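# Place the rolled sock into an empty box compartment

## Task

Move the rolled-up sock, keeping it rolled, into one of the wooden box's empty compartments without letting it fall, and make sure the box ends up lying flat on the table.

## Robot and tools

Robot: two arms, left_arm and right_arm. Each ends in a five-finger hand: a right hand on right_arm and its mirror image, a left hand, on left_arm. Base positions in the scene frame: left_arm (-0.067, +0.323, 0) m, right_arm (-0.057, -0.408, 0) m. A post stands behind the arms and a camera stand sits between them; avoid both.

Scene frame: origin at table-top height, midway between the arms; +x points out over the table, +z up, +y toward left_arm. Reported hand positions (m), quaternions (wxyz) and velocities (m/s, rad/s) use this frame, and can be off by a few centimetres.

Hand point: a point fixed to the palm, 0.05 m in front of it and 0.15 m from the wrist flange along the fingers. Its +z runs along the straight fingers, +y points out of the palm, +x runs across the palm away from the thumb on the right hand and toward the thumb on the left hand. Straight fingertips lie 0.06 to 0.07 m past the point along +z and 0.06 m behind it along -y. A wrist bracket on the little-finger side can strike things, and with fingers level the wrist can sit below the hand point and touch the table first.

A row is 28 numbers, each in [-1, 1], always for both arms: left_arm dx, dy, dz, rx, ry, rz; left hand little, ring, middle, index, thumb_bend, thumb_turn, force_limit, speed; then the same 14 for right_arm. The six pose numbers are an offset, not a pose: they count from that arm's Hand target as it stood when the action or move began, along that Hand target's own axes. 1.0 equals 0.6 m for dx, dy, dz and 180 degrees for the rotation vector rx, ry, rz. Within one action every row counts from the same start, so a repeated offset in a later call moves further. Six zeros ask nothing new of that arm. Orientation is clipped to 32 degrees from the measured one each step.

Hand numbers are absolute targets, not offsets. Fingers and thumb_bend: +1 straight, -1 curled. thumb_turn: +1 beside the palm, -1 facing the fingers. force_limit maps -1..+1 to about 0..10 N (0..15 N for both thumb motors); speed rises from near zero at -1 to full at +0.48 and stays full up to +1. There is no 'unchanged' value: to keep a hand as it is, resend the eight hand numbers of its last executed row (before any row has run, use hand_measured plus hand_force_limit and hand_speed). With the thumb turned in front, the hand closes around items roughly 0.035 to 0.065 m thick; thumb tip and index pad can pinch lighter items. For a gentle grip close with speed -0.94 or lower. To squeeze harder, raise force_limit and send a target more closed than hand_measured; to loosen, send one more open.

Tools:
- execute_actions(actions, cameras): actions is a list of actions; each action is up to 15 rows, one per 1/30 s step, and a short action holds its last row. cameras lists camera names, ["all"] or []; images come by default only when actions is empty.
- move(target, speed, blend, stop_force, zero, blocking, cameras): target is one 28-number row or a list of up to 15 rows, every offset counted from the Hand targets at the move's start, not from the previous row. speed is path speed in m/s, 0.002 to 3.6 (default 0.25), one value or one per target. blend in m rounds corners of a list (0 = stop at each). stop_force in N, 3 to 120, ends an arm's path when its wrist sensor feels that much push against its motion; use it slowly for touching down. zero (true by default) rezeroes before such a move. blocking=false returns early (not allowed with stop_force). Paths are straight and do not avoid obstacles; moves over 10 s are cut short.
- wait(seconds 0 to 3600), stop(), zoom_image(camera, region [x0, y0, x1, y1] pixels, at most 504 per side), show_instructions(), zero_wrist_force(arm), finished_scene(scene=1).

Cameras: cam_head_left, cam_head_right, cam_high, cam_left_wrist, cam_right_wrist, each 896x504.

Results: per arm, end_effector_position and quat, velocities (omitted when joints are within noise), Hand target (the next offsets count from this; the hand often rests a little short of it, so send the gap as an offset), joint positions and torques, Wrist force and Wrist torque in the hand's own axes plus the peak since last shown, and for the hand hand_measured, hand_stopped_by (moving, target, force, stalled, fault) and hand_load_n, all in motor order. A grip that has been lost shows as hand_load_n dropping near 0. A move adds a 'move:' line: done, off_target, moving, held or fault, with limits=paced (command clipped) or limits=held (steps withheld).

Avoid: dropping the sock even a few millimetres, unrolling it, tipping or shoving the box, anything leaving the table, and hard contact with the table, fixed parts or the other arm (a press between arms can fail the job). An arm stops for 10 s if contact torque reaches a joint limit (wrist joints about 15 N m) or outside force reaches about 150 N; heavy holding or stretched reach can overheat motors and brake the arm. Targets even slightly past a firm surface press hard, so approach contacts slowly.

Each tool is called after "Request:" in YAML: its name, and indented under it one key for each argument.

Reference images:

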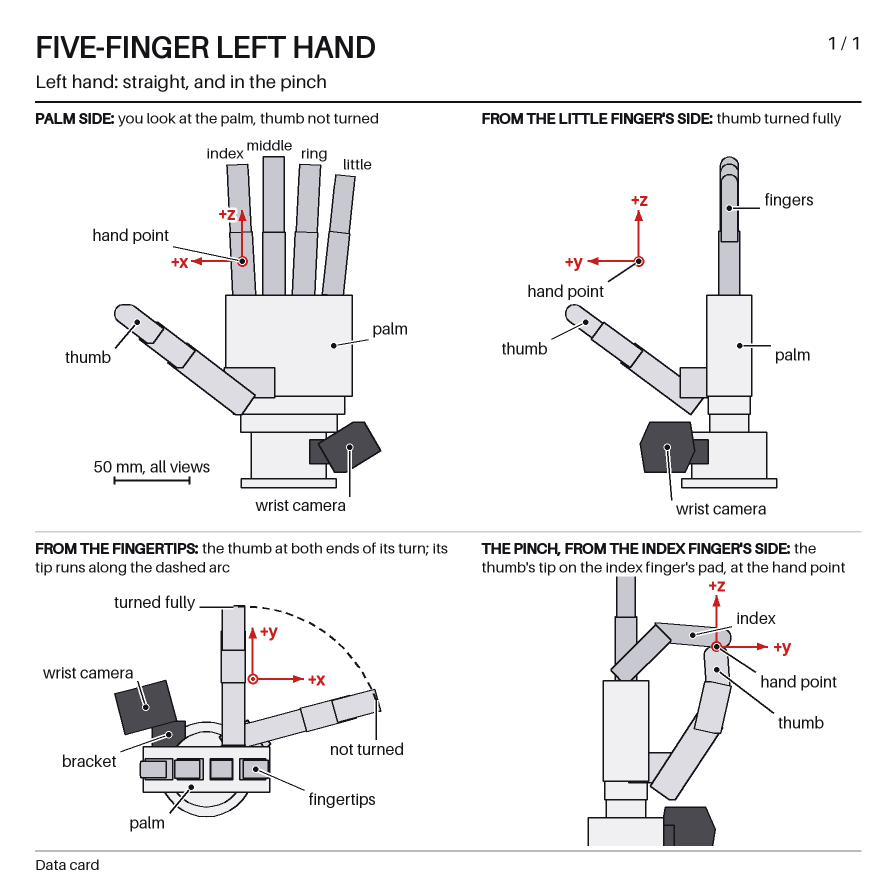

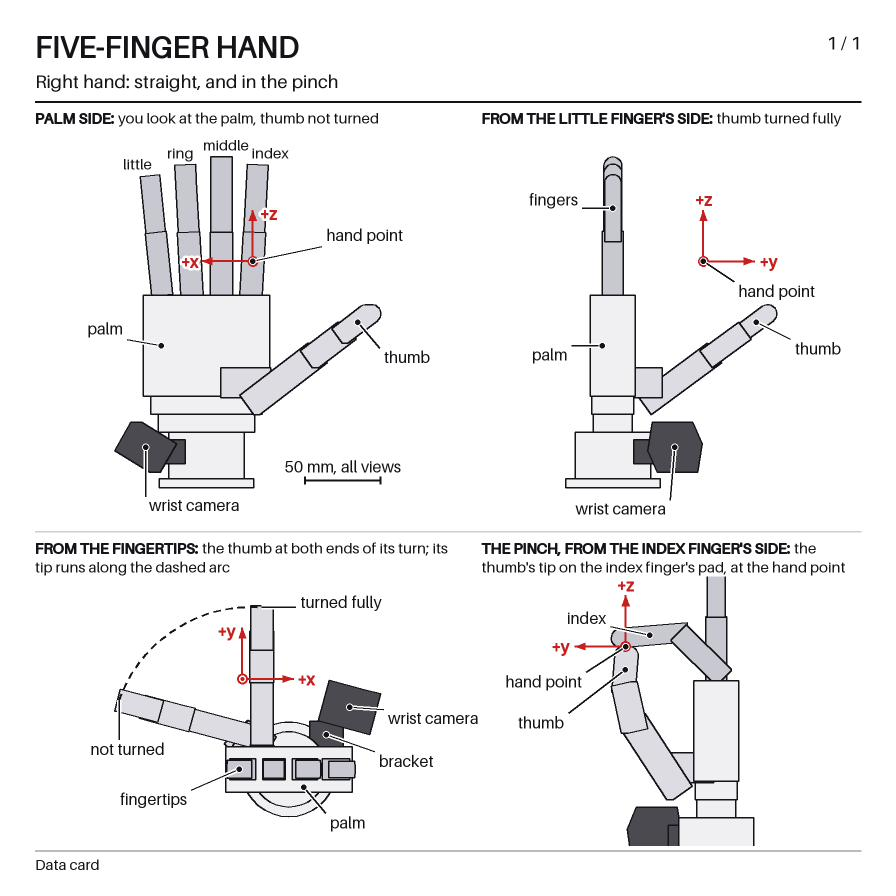

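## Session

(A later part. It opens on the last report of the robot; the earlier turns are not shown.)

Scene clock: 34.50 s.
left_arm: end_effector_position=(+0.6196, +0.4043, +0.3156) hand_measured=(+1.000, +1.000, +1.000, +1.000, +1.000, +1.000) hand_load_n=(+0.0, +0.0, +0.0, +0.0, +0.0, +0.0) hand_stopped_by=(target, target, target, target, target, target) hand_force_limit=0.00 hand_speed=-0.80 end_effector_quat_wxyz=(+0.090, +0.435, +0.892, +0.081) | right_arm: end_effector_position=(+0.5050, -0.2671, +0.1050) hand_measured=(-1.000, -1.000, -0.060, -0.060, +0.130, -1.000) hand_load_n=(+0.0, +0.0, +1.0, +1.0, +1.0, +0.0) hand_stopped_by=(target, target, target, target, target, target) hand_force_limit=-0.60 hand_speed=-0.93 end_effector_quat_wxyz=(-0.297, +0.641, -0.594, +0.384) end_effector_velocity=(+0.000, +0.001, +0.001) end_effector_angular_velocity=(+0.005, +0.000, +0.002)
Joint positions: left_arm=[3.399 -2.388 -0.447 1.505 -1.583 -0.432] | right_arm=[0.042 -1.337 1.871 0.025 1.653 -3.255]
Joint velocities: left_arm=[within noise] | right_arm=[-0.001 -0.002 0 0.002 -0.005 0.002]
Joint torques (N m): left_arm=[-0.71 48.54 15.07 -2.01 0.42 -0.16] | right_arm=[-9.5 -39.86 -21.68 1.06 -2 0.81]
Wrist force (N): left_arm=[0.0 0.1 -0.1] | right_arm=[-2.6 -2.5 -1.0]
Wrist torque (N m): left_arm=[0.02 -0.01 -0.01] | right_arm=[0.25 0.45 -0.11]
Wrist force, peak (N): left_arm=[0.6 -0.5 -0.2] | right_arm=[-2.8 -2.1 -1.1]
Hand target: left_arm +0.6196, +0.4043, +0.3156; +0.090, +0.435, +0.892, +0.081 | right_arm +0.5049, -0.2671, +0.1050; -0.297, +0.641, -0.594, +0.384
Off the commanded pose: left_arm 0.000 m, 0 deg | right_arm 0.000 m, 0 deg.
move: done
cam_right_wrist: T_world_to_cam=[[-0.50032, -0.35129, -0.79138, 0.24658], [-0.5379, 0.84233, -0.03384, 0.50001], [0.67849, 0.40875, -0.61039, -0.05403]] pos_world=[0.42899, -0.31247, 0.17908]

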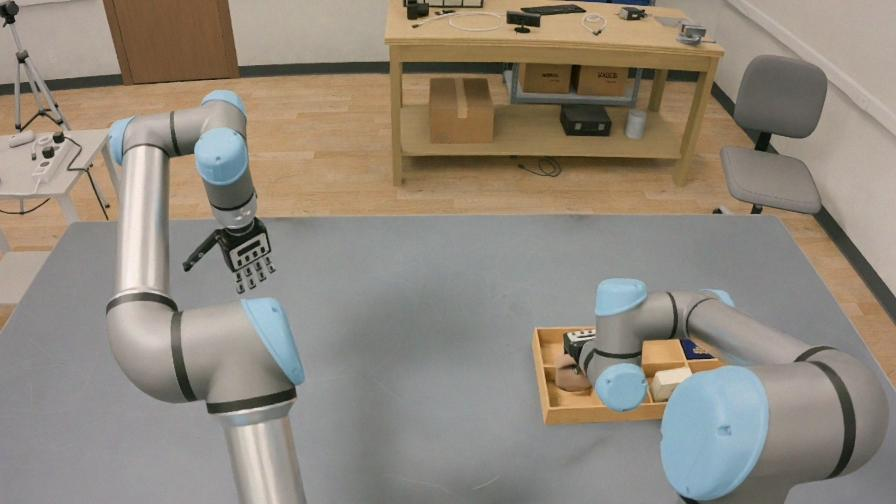

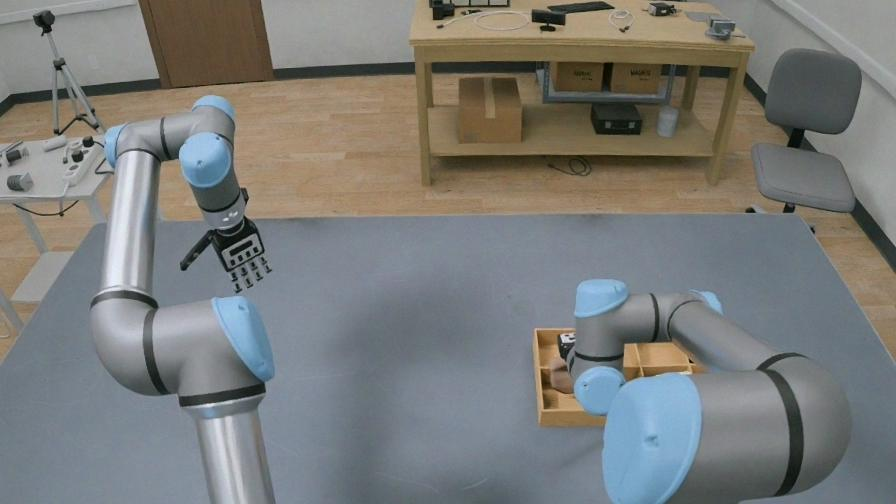

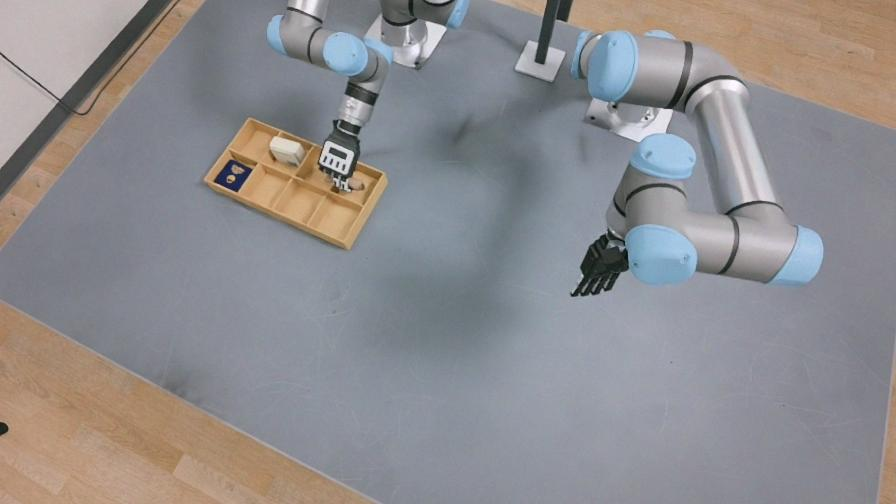

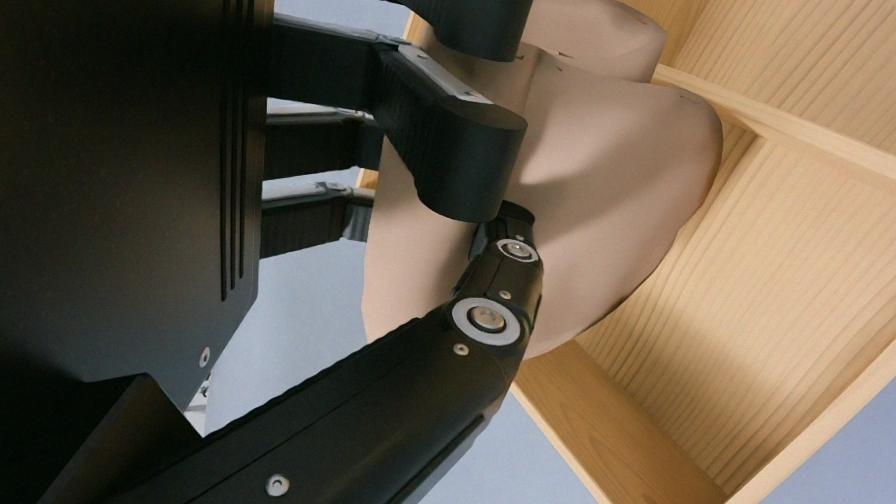

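Request:
move:
  target: [0,0,0,0,0,0,1,1,1,1,1,1,0,-0.8,-0.0157,0.0398,0.0113,-0.0031,0.0186,0.0117,-1,-1,-0.06,-0.06,0.13,-1,-0.6,-0.93]
  speed: 0.04
  cameras: ["cam_head_left","cam_head_right","cam_high","cam_right_wrist"]

Request:
zoom_image:
  camera: "cam_head_left"
  region: [525, 315, 645, 435]

Request:
zoom_image:
  camera: "cam_head_right"
  region: [525, 315, 625, 435]

Request:
zoom_image:
  camera: "cam_high"
  region: [310, 150, 400, 220]

Scene clock: 36.77 s.
left_arm: end_effector_position=(+0.6196, +0.4043, +0.3156) hand_measured=(+1.000, +1.000, +1.000, +1.000, +1.000, +1.000) hand_load_n=(+0.0, +0.0, +0.0, +0.0, +0.0, +0.0) hand_stopped_by=(target, target, target, target, target, target) hand_force_limit=0.00 hand_speed=-0.80 end_effector_quat_wxyz=(+0.090, +0.435, +0.892, +0.081) | right_arm: end_effector_position=(+0.4978, -0.2611, +0.0799) hand_measured=(-1.000, -1.000, -0.060, -0.060, +0.130, -1.000) hand_load_n=(-0.5, +0.0, +1.0, +1.0, +1.0, +0.0) hand_stopped_by=(target, target, target, target, target, target) hand_force_limit=-0.60 hand_speed=-0.93 end_effector_quat_wxyz=(-0.284, +0.620, -0.616, +0.394)
Joint positions: left_arm=[3.399 -2.388 -0.447 1.505 -1.583 -0.432] | right_arm=[0.091 -1.302 1.901 -0.031 1.754 -3.191]
Joint torques (N m): left_arm=[0.15 48.49 17.22 -1.98 0.72 -0.03] | right_arm=[-9 -40.74 -26.21 1 -1.89 -1.34]
Wrist force (N): left_arm=[0.2 -0.2 -0.3] | right_arm=[-2.7 -2.3 -1.3]
Wrist torque (N m): left_arm=[-0.02 -0.06 0.01] | right_arm=[0.28 0.46 -0.24]
Wrist force, peak (N): left_arm=[0.3 -0.3 -0.7] | right_arm=[-2.6 -2.9 -1.5]
Hand target: left_arm +0.6196, +0.4043, +0.3156; +0.090, +0.435, +0.892, +0.081 | right_arm +0.4979, -0.2611, +0.0801; -0.284, +0.620, -0.616, +0.394
Off the commanded pose: left_arm 0.000 m, 0 deg | right_arm 0.000 m, 0 deg.
move: done
cam_right_wrist: T_world_to_cam=[[-0.52391, -0.31559, -0.79115, 0.24637], [-0.47795, 0.87774, -0.03363, 0.46965], [0.70504, 0.36051, -0.6107, -0.09272]] pos_world=[0.41891, -0.30106, 0.15408]

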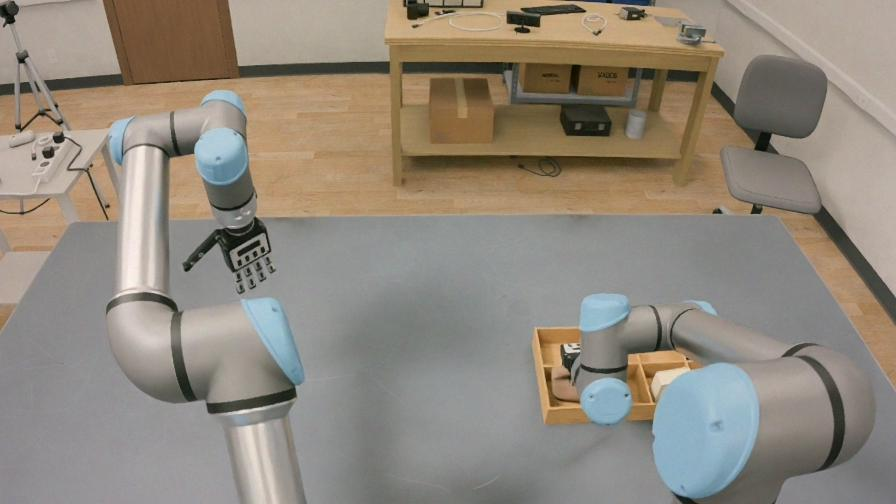

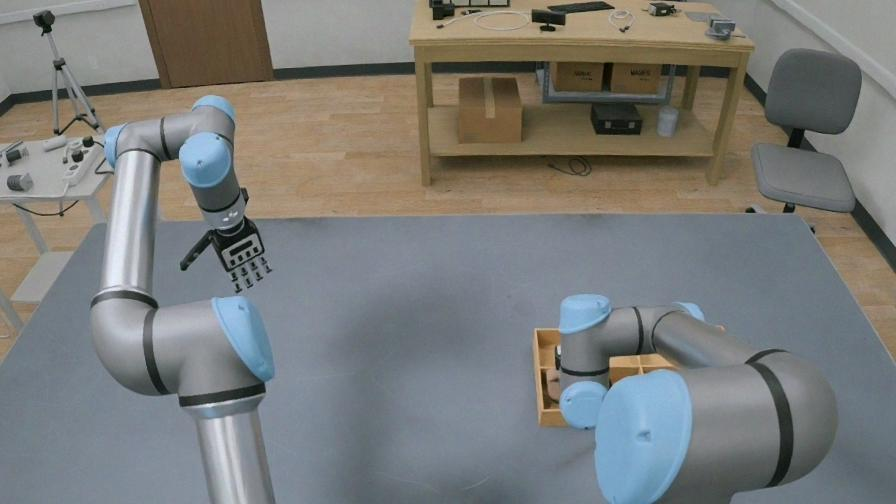

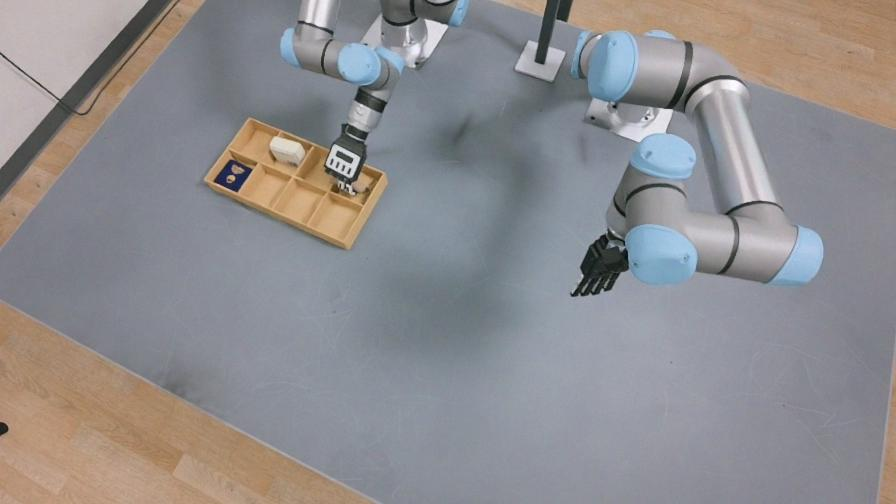

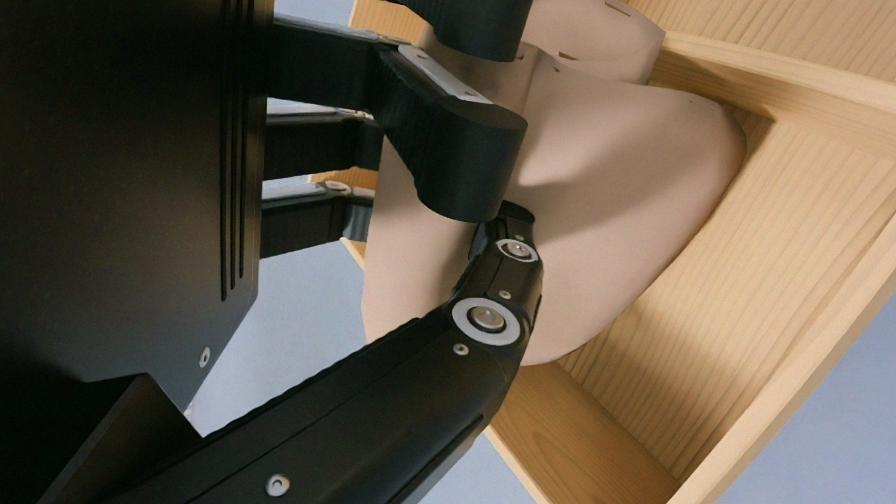

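Scaled by 4.200 from the camera's image (finer frame: 1280x720).

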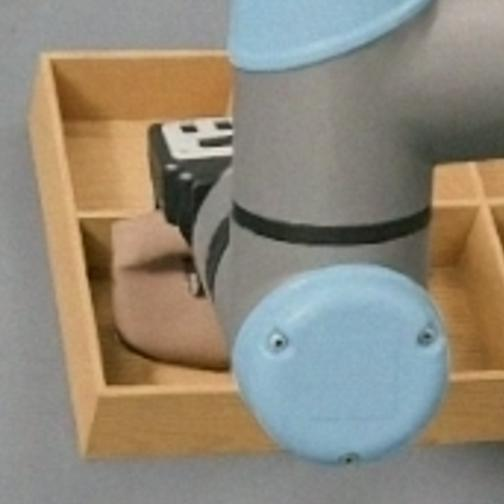

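Scaled by 4.200 from the camera's image (finer frame: 1280x720).

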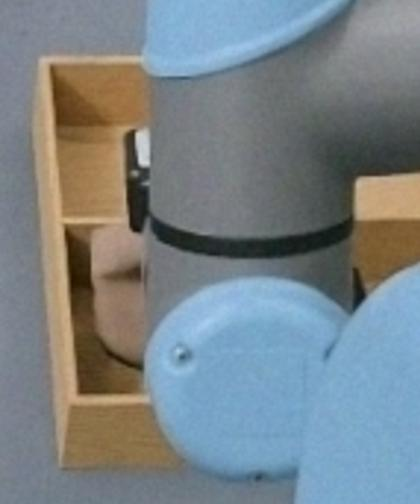

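Scaled by 5.600 from the camera's image (finer frame: 1280x720).

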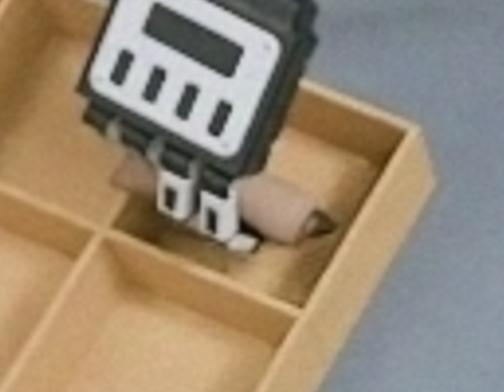

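Request:
move:
  target: [0,0,0,0,0,0,1,1,1,1,1,1,0,-0.8,-0.0056,0.0418,0.0264,0,0,0,-1,-1,-0.06,-0.06,0.13,-1,-0.6,-0.93]
  speed: 0.04
  stop_force: 8
  cameras: ["cam_head_left","cam_head_right","cam_high","cam_right_wrist"]

Request:
zoom_image:
  camera: "cam_head_left"
  region: [525, 315, 645, 435]

Request:
zoom_image:
  camera: "cam_head_right"
  region: [525, 315, 625, 435]

Request:
zoom_image:
  camera: "cam_high"
  region: [310, 150, 400, 220]

Scene clock: 39.17 s.
left_arm: end_effector_position=(+0.6196, +0.4043, +0.3156) hand_measured=(+1.000, +1.000, +1.000, +1.000, +1.000, +1.000) hand_load_n=(+0.0, +0.0, +0.0, +0.0, +0.0, +0.0) hand_stopped_by=(target, target, target, target, target, target) hand_force_limit=0.00 hand_speed=-0.80 end_effector_quat_wxyz=(+0.090, +0.435, +0.892, +0.081) | right_arm: end_effector_position=(+0.4979, -0.2619, +0.0503) hand_measured=(-1.000, -1.000, -0.060, -0.060, +0.130, -1.000) hand_load_n=(+0.0, +0.0, +1.0, +1.0, +1.0, +0.0) hand_stopped_by=(target, target, target, target, target, target) hand_force_limit=-0.60 hand_speed=-0.93 end_effector_quat_wxyz=(-0.284, +0.620, -0.616, +0.394)
Joint positions: left_arm=[3.399 -2.388 -0.447 1.505 -1.583 -0.432] | right_arm=[0.089 -1.258 1.935 -0.109 1.752 -3.192]
Joint torques (N m): left_arm=[0.53 48.29 17.14 -2.03 0.82 -0.1] | right_arm=[-0.7 -42.03 -26.68 -0.73 -0.4 -0.38]
Wrist force (N): left_arm=[0.3 -0.2 -0.1] | right_arm=[-3.0 -2.1 -1.5]
Wrist torque (N m): left_arm=[-0.02 -0.06 0.02] | right_arm=[0.29 0.50 -0.23]
Wrist force, peak (N): left_arm=[0.3 -0.2 -0.6] | right_arm=[-2.8 -3.3 -1.7]
Hand target: left_arm +0.6196, +0.4043, +0.3156; +0.090, +0.435, +0.892, +0.081 | right_arm +0.4979, -0.2619, +0.0503; -0.284, +0.620, -0.616, +0.394
Off the commanded pose: left_arm 0.000 m, 0 deg | right_arm 0.000 m, 0 deg.
move: done
cam_right_wrist: T_world_to_cam=[[-0.52362, -0.31548, -0.79139, 0.22261], [-0.47786, 0.87779, -0.03374, 0.46939], [0.70532, 0.3605, -0.61038, -0.1108]] pos_world=[0.41902, -0.30185, 0.12438]

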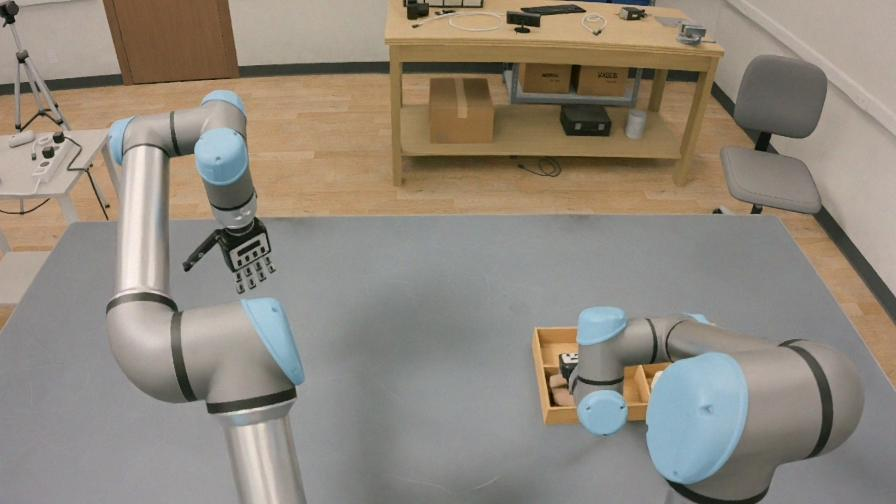

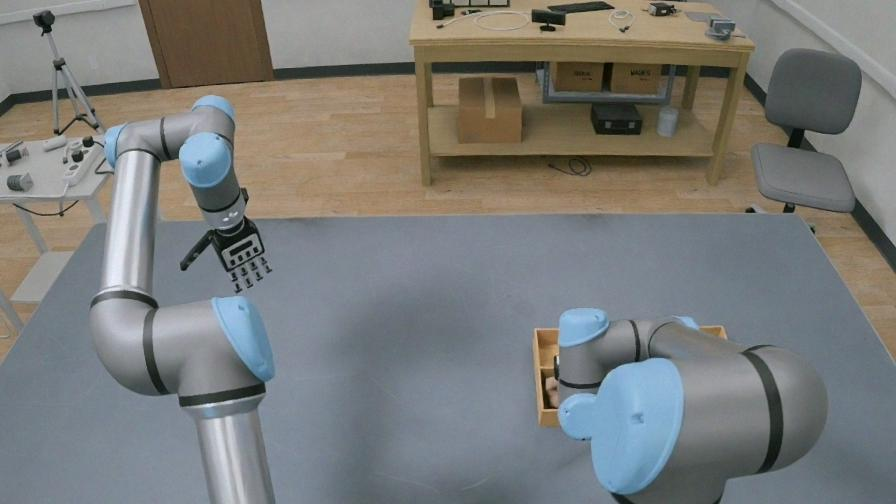

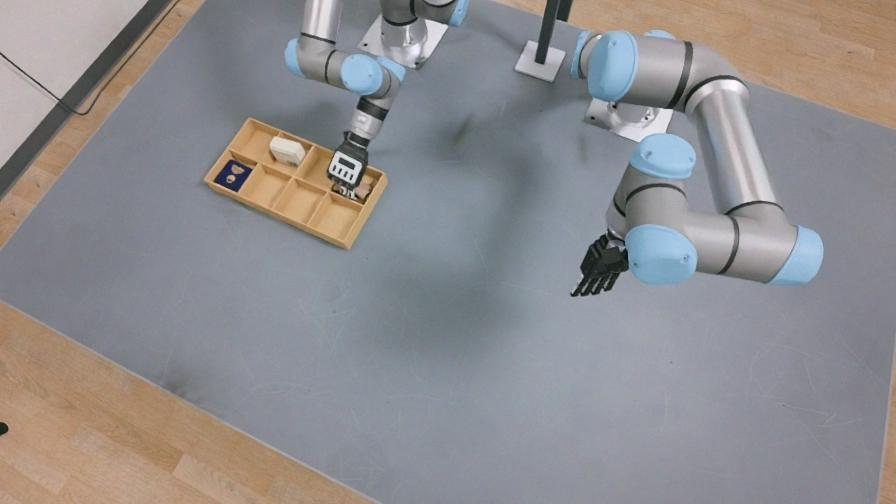

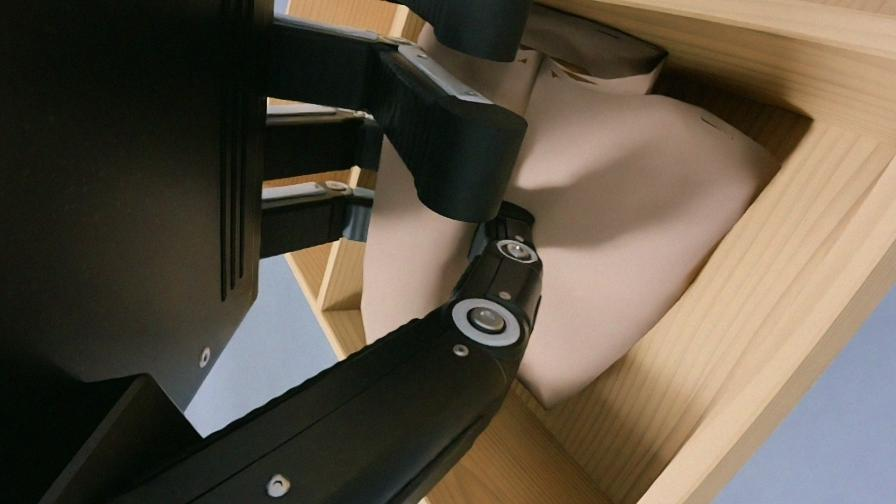

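Scaled by 4.200 from the camera's image (finer frame: 1280x720).

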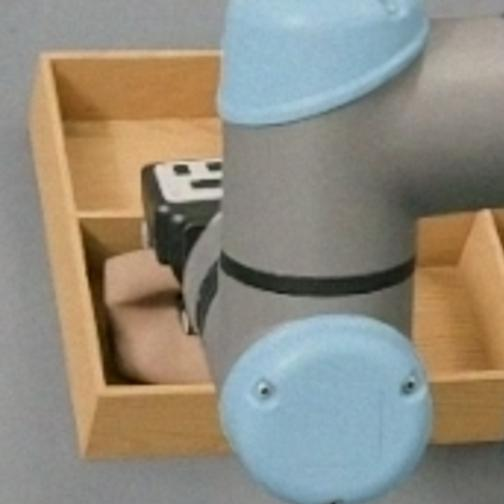

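Scaled by 4.200 from the camera's image (finer frame: 1280x720).

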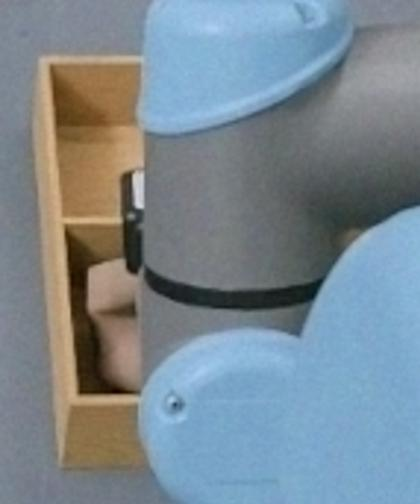

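Scaled by 5.600 from the camera's image (finer frame: 1280x720).

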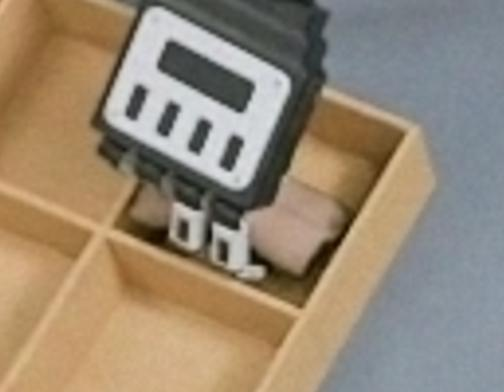

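Request:
move:
  target: [0,0,0,0,0,0,1,1,1,1,1,1,0,-0.8,-0.0019,0.0112,0.007,0,0,0,-1,-1,-0.06,-0.06,0.13,-1,-0.6,-0.93]
  speed: 0.02
  stop_force: 6
  cameras: ["cam_head_left","cam_high","cam_right_wrist"]

Request:
zoom_image:
  camera: "cam_head_left"
  region: [525, 315, 645, 435]

Request:
zoom_image:
  camera: "cam_high"
  region: [310, 150, 400, 220]

Scene clock: 41.00 s.
left_arm: end_effector_position=(+0.6196, +0.4043, +0.3156) hand_measured=(+1.000, +1.000, +1.000, +1.000, +1.000, +1.000) hand_load_n=(+0.0, +0.0, +0.0, +0.0, +0.0, +0.0) hand_stopped_by=(target, target, target, target, target, target) hand_force_limit=0.00 hand_speed=-0.80 end_effector_quat_wxyz=(+0.090, +0.435, +0.892, +0.081) | right_arm: end_effector_position=(+0.4979, -0.2619, +0.0423) hand_measured=(-1.000, -1.000, -0.060, -0.060, +0.130, -1.000) hand_load_n=(+0.0, +0.0, +1.0, +0.5, +1.0, +0.0) hand_stopped_by=(target, target, target, target, target, target) hand_force_limit=-0.60 hand_speed=-0.93 end_effector_quat_wxyz=(-0.284, +0.620, -0.616, +0.394)
Joint positions: left_arm=[3.399 -2.388 -0.447 1.505 -1.583 -0.432] | right_arm=[0.089 -1.246 1.943 -0.13 1.752 -3.192]
Joint torques (N m): left_arm=[0.03 48.51 16.16 -1.95 0.64 -0.21] | right_arm=[4.41 -42.84 -27.23 0.9 2.22 1.1]
Wrist force (N): left_arm=[0.0 -0.2 -0.3] | right_arm=[-2.9 -1.6 -1.7]
Wrist torque (N m): left_arm=[-0.01 -0.02 0.00] | right_arm=[0.34 0.50 -0.24]
Wrist force, peak (N): left_arm=[0.4 -0.4 -0.6] | right_arm=[-3.1 -1.8 -2.6]
Hand target: left_arm +0.6196, +0.4043, +0.3156; +0.090, +0.435, +0.892, +0.081 | right_arm +0.4979, -0.2619, +0.0423; -0.284, +0.620, -0.616, +0.394
Off the commanded pose: left_arm 0.000 m, 0 deg | right_arm 0.000 m, 0 deg.
move: done
cam_right_wrist: T_world_to_cam=[[-0.52362, -0.31548, -0.79139, 0.21623], [-0.47786, 0.87779, -0.03374, 0.46907], [0.70532, 0.3605, -0.61038, -0.11561]] pos_world=[0.41891, -0.30185, 0.11638]

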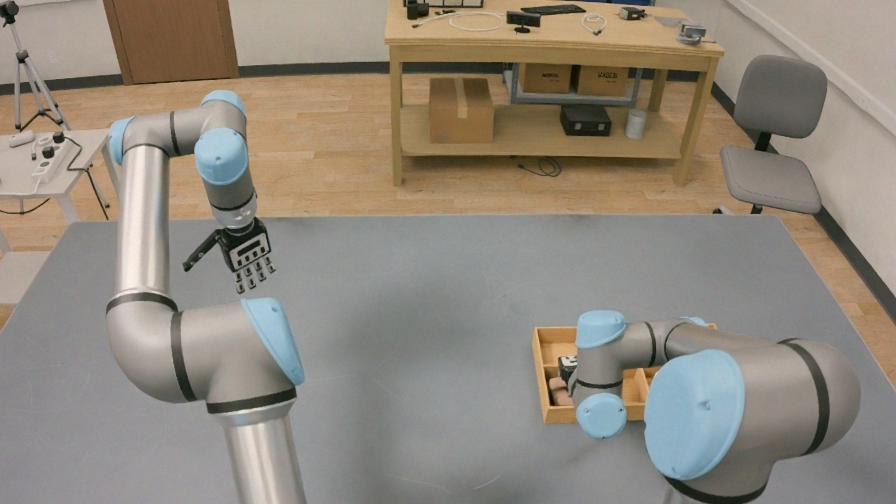

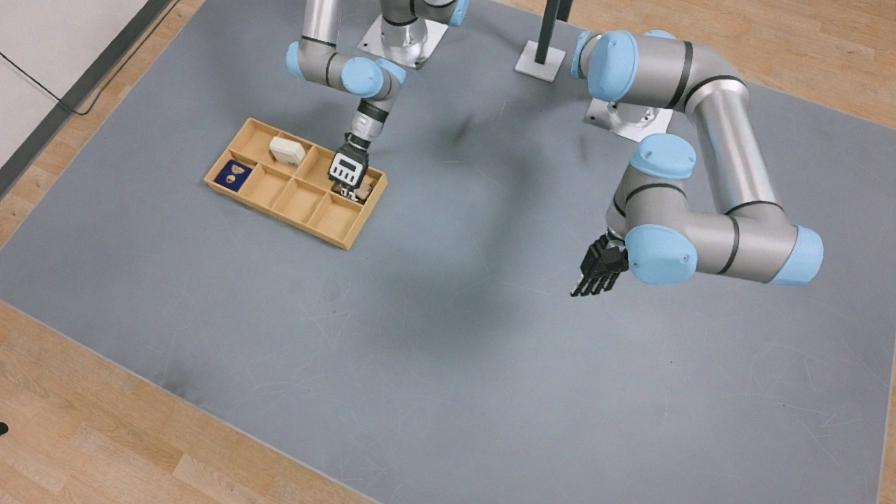

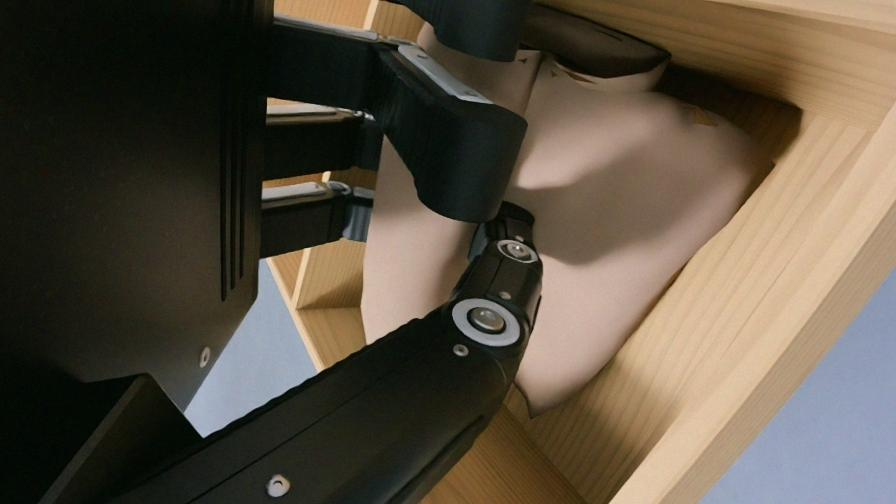

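Scaled by 4.200 from the camera's image (finer frame: 1280x720).

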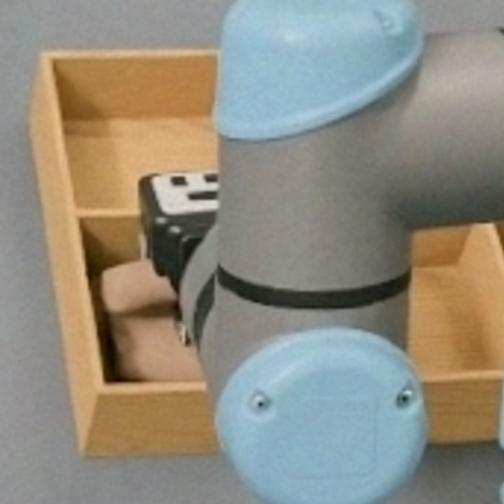

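Scaled by 5.600 from the camera's image (finer frame: 1280x720).

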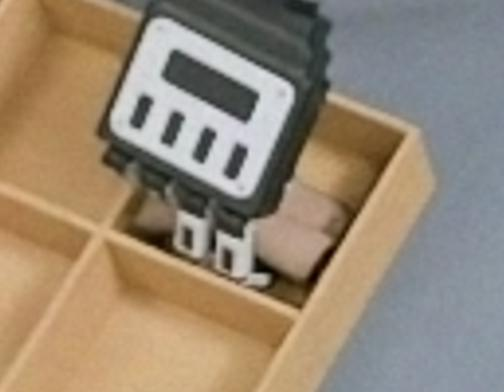

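Request:
move:
  target: [0,0,0,0,0,0,1,1,1,1,1,1,0,-0.8,0,0,0,0,0,0,-1,-1,0.12,0.12,0.35,-1,-0.6,-0.9]
  cameras: ["cam_head_left","cam_high","cam_right_wrist"]

Request:
zoom_image:
  camera: "cam_high"
  region: [310, 150, 400, 220]

Scene clock: 42.93 s.
left_arm: end_effector_position=(+0.6196, +0.4043, +0.3156) hand_measured=(+1.000, +1.000, +1.000, +1.000, +1.000, +1.000) hand_load_n=(+0.0, +0.0, +0.0, +0.0, +0.0, +0.0) hand_stopped_by=(target, target, target, target, target, target) hand_force_limit=0.00 hand_speed=-0.80 end_effector_quat_wxyz=(+0.090, +0.435, +0.892, +0.081) | right_arm: end_effector_position=(+0.4979, -0.2619, +0.0423) hand_measured=(-1.000, -1.000, +0.120, +0.120, +0.350, -1.000) hand_load_n=(+0.0, +0.0, +0.0, +0.0, +0.0, +0.0) hand_stopped_by=(target, target, target, target, target, target) hand_force_limit=-0.60 hand_speed=-0.90 end_effector_quat_wxyz=(-0.284, +0.620, -0.616, +0.394)
Joint positions: left_arm=[3.399 -2.388 -0.447 1.505 -1.583 -0.432] | right_arm=[0.089 -1.246 1.943 -0.13 1.752 -3.192]
Joint torques (N m): left_arm=[-0.04 47.8 17.11 -1.81 0.55 0] | right_arm=[2.98 -42.62 -25.85 -0.64 2.18 0.79]
Wrist force (N): left_arm=[0.3 0.0 -0.2] | right_arm=[-2.9 -1.9 -1.9]
Wrist torque (N m): left_arm=[0.01 -0.06 0.01] | right_arm=[0.30 0.52 -0.25]
Wrist force, peak (N): left_arm=[0.2 -0.4 -0.6] | right_arm=[-3.1 -1.8 -2.1]
Hand target: left_arm +0.6196, +0.4043, +0.3156; +0.090, +0.435, +0.892, +0.081 | right_arm +0.4979, -0.2619, +0.0423; -0.284, +0.620, -0.616, +0.394
Off the commanded pose: left_arm 0.000 m, 0 deg | right_arm 0.000 m, 0 deg.
move: done
cam_right_wrist: T_world_to_cam=[[-0.52362, -0.31548, -0.79139, 0.21623], [-0.47786, 0.87779, -0.03374, 0.46907], [0.70532, 0.3605, -0.61038, -0.11561]] pos_world=[0.41891, -0.30185, 0.11638]

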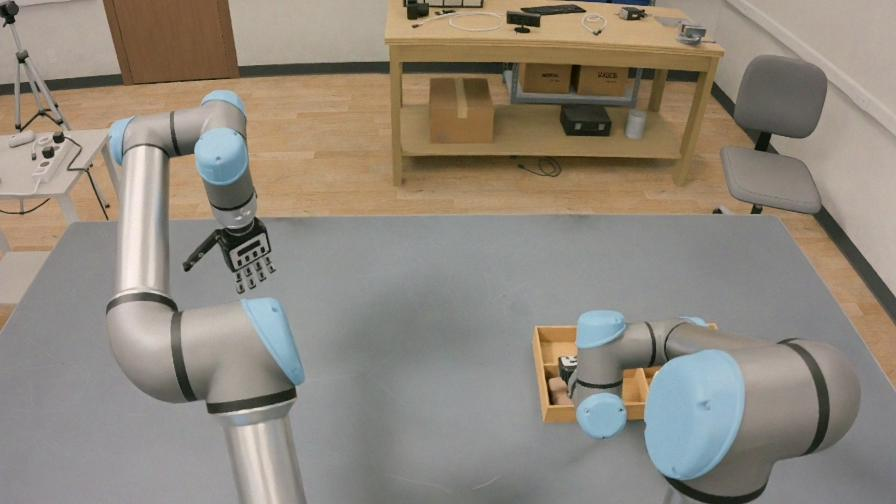

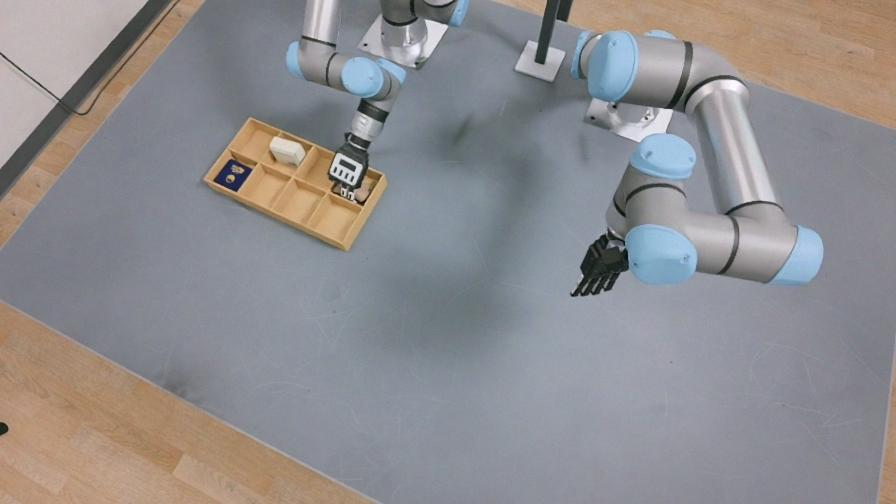

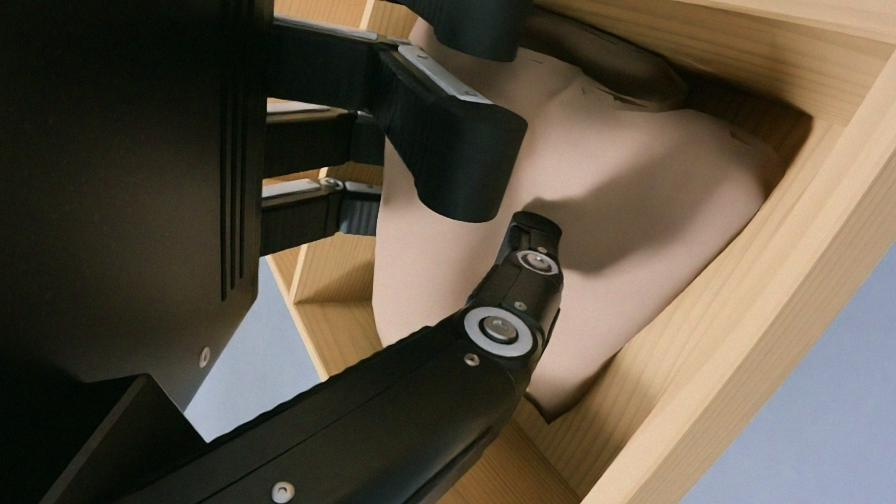

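Scaled by 5.600 from the camera's image (finer frame: 1280x720).

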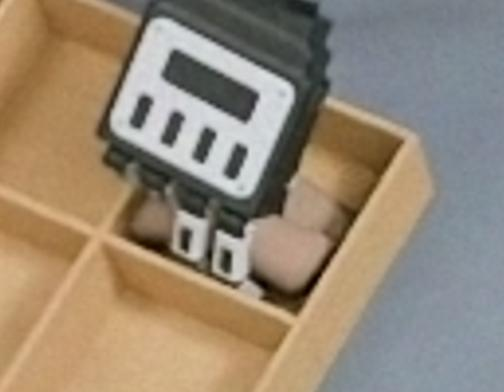

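Request:
move:
  target: [0,0,0,0,0,0,1,1,1,1,1,1,0,-0.8,0,0,0,0,0,0,-1,-1,0.12,0.12,0.6,-1,-0.6,-0.85]
  cameras: ["cam_high","cam_right_wrist"]

Request:
zoom_image:
  camera: "cam_high"
  region: [310, 150, 400, 220]

Scene clock: 44.77 s.
left_arm: end_effector_position=(+0.6196, +0.4043, +0.3156) hand_measured=(+1.000, +1.000, +1.000, +1.000, +1.000, +1.000) hand_load_n=(+0.0, +0.0, +0.0, +0.0, +0.0, +0.0) hand_stopped_by=(target, target, target, target, target, target) hand_force_limit=0.00 hand_speed=-0.80 end_effector_quat_wxyz=(+0.090, +0.435, +0.892, +0.081) | right_arm: end_effector_position=(+0.4979, -0.2619, +0.0423) hand_measured=(-1.000, -1.000, +0.120, +0.120, +0.600, -1.000) hand_load_n=(+0.0, +0.0, +0.0, -0.5, +0.0, +0.0) hand_stopped_by=(target, target, target, target, target, target) hand_force_limit=-0.60 hand_speed=-0.85 end_effector_quat_wxyz=(-0.284, +0.620, -0.616, +0.394)
Joint positions: left_arm=[3.399 -2.388 -0.447 1.505 -1.583 -0.432] | right_arm=[0.089 -1.246 1.943 -0.13 1.752 -3.192]
Joint torques (N m): left_arm=[-0.85 47.95 16.76 -2.09 0.62 -0.32] | right_arm=[3.15 -42.66 -27.58 -0.97 2.21 1.07]
Wrist force (N): left_arm=[0.4 0.0 0.0] | right_arm=[-2.8 -1.7 -1.9]
Wrist torque (N m): left_arm=[-0.01 -0.08 0.02] | right_arm=[0.33 0.50 -0.24]
Wrist force, peak (N): left_arm=[0.8 -0.3 -0.2] | right_arm=[-2.9 -2.1 -2.0]
Hand target: left_arm +0.6196, +0.4043, +0.3156; +0.090, +0.435, +0.892, +0.081 | right_arm +0.4979, -0.2619, +0.0423; -0.284, +0.620, -0.616, +0.394
Off the commanded pose: left_arm 0.000 m, 0 deg | right_arm 0.000 m, 0 deg.
move: done
cam_right_wrist: T_world_to_cam=[[-0.52362, -0.31548, -0.79139, 0.21623], [-0.47786, 0.87779, -0.03374, 0.46907], [0.70532, 0.3605, -0.61038, -0.11561]] pos_world=[0.41891, -0.30185, 0.11638]

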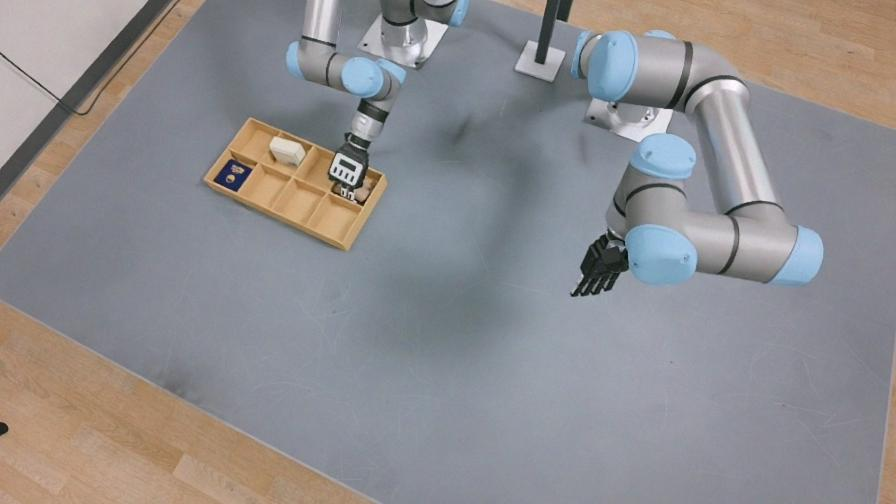

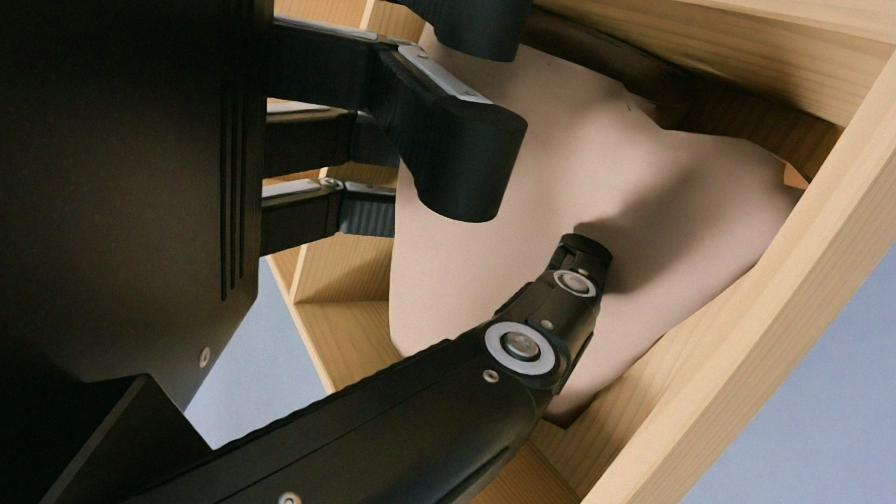

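Scaled by 5.600 from the camera's image (finer frame: 1280x720).

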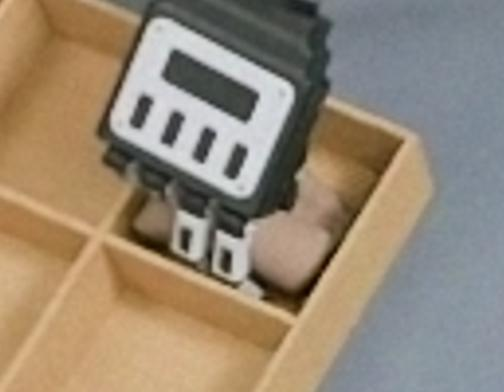

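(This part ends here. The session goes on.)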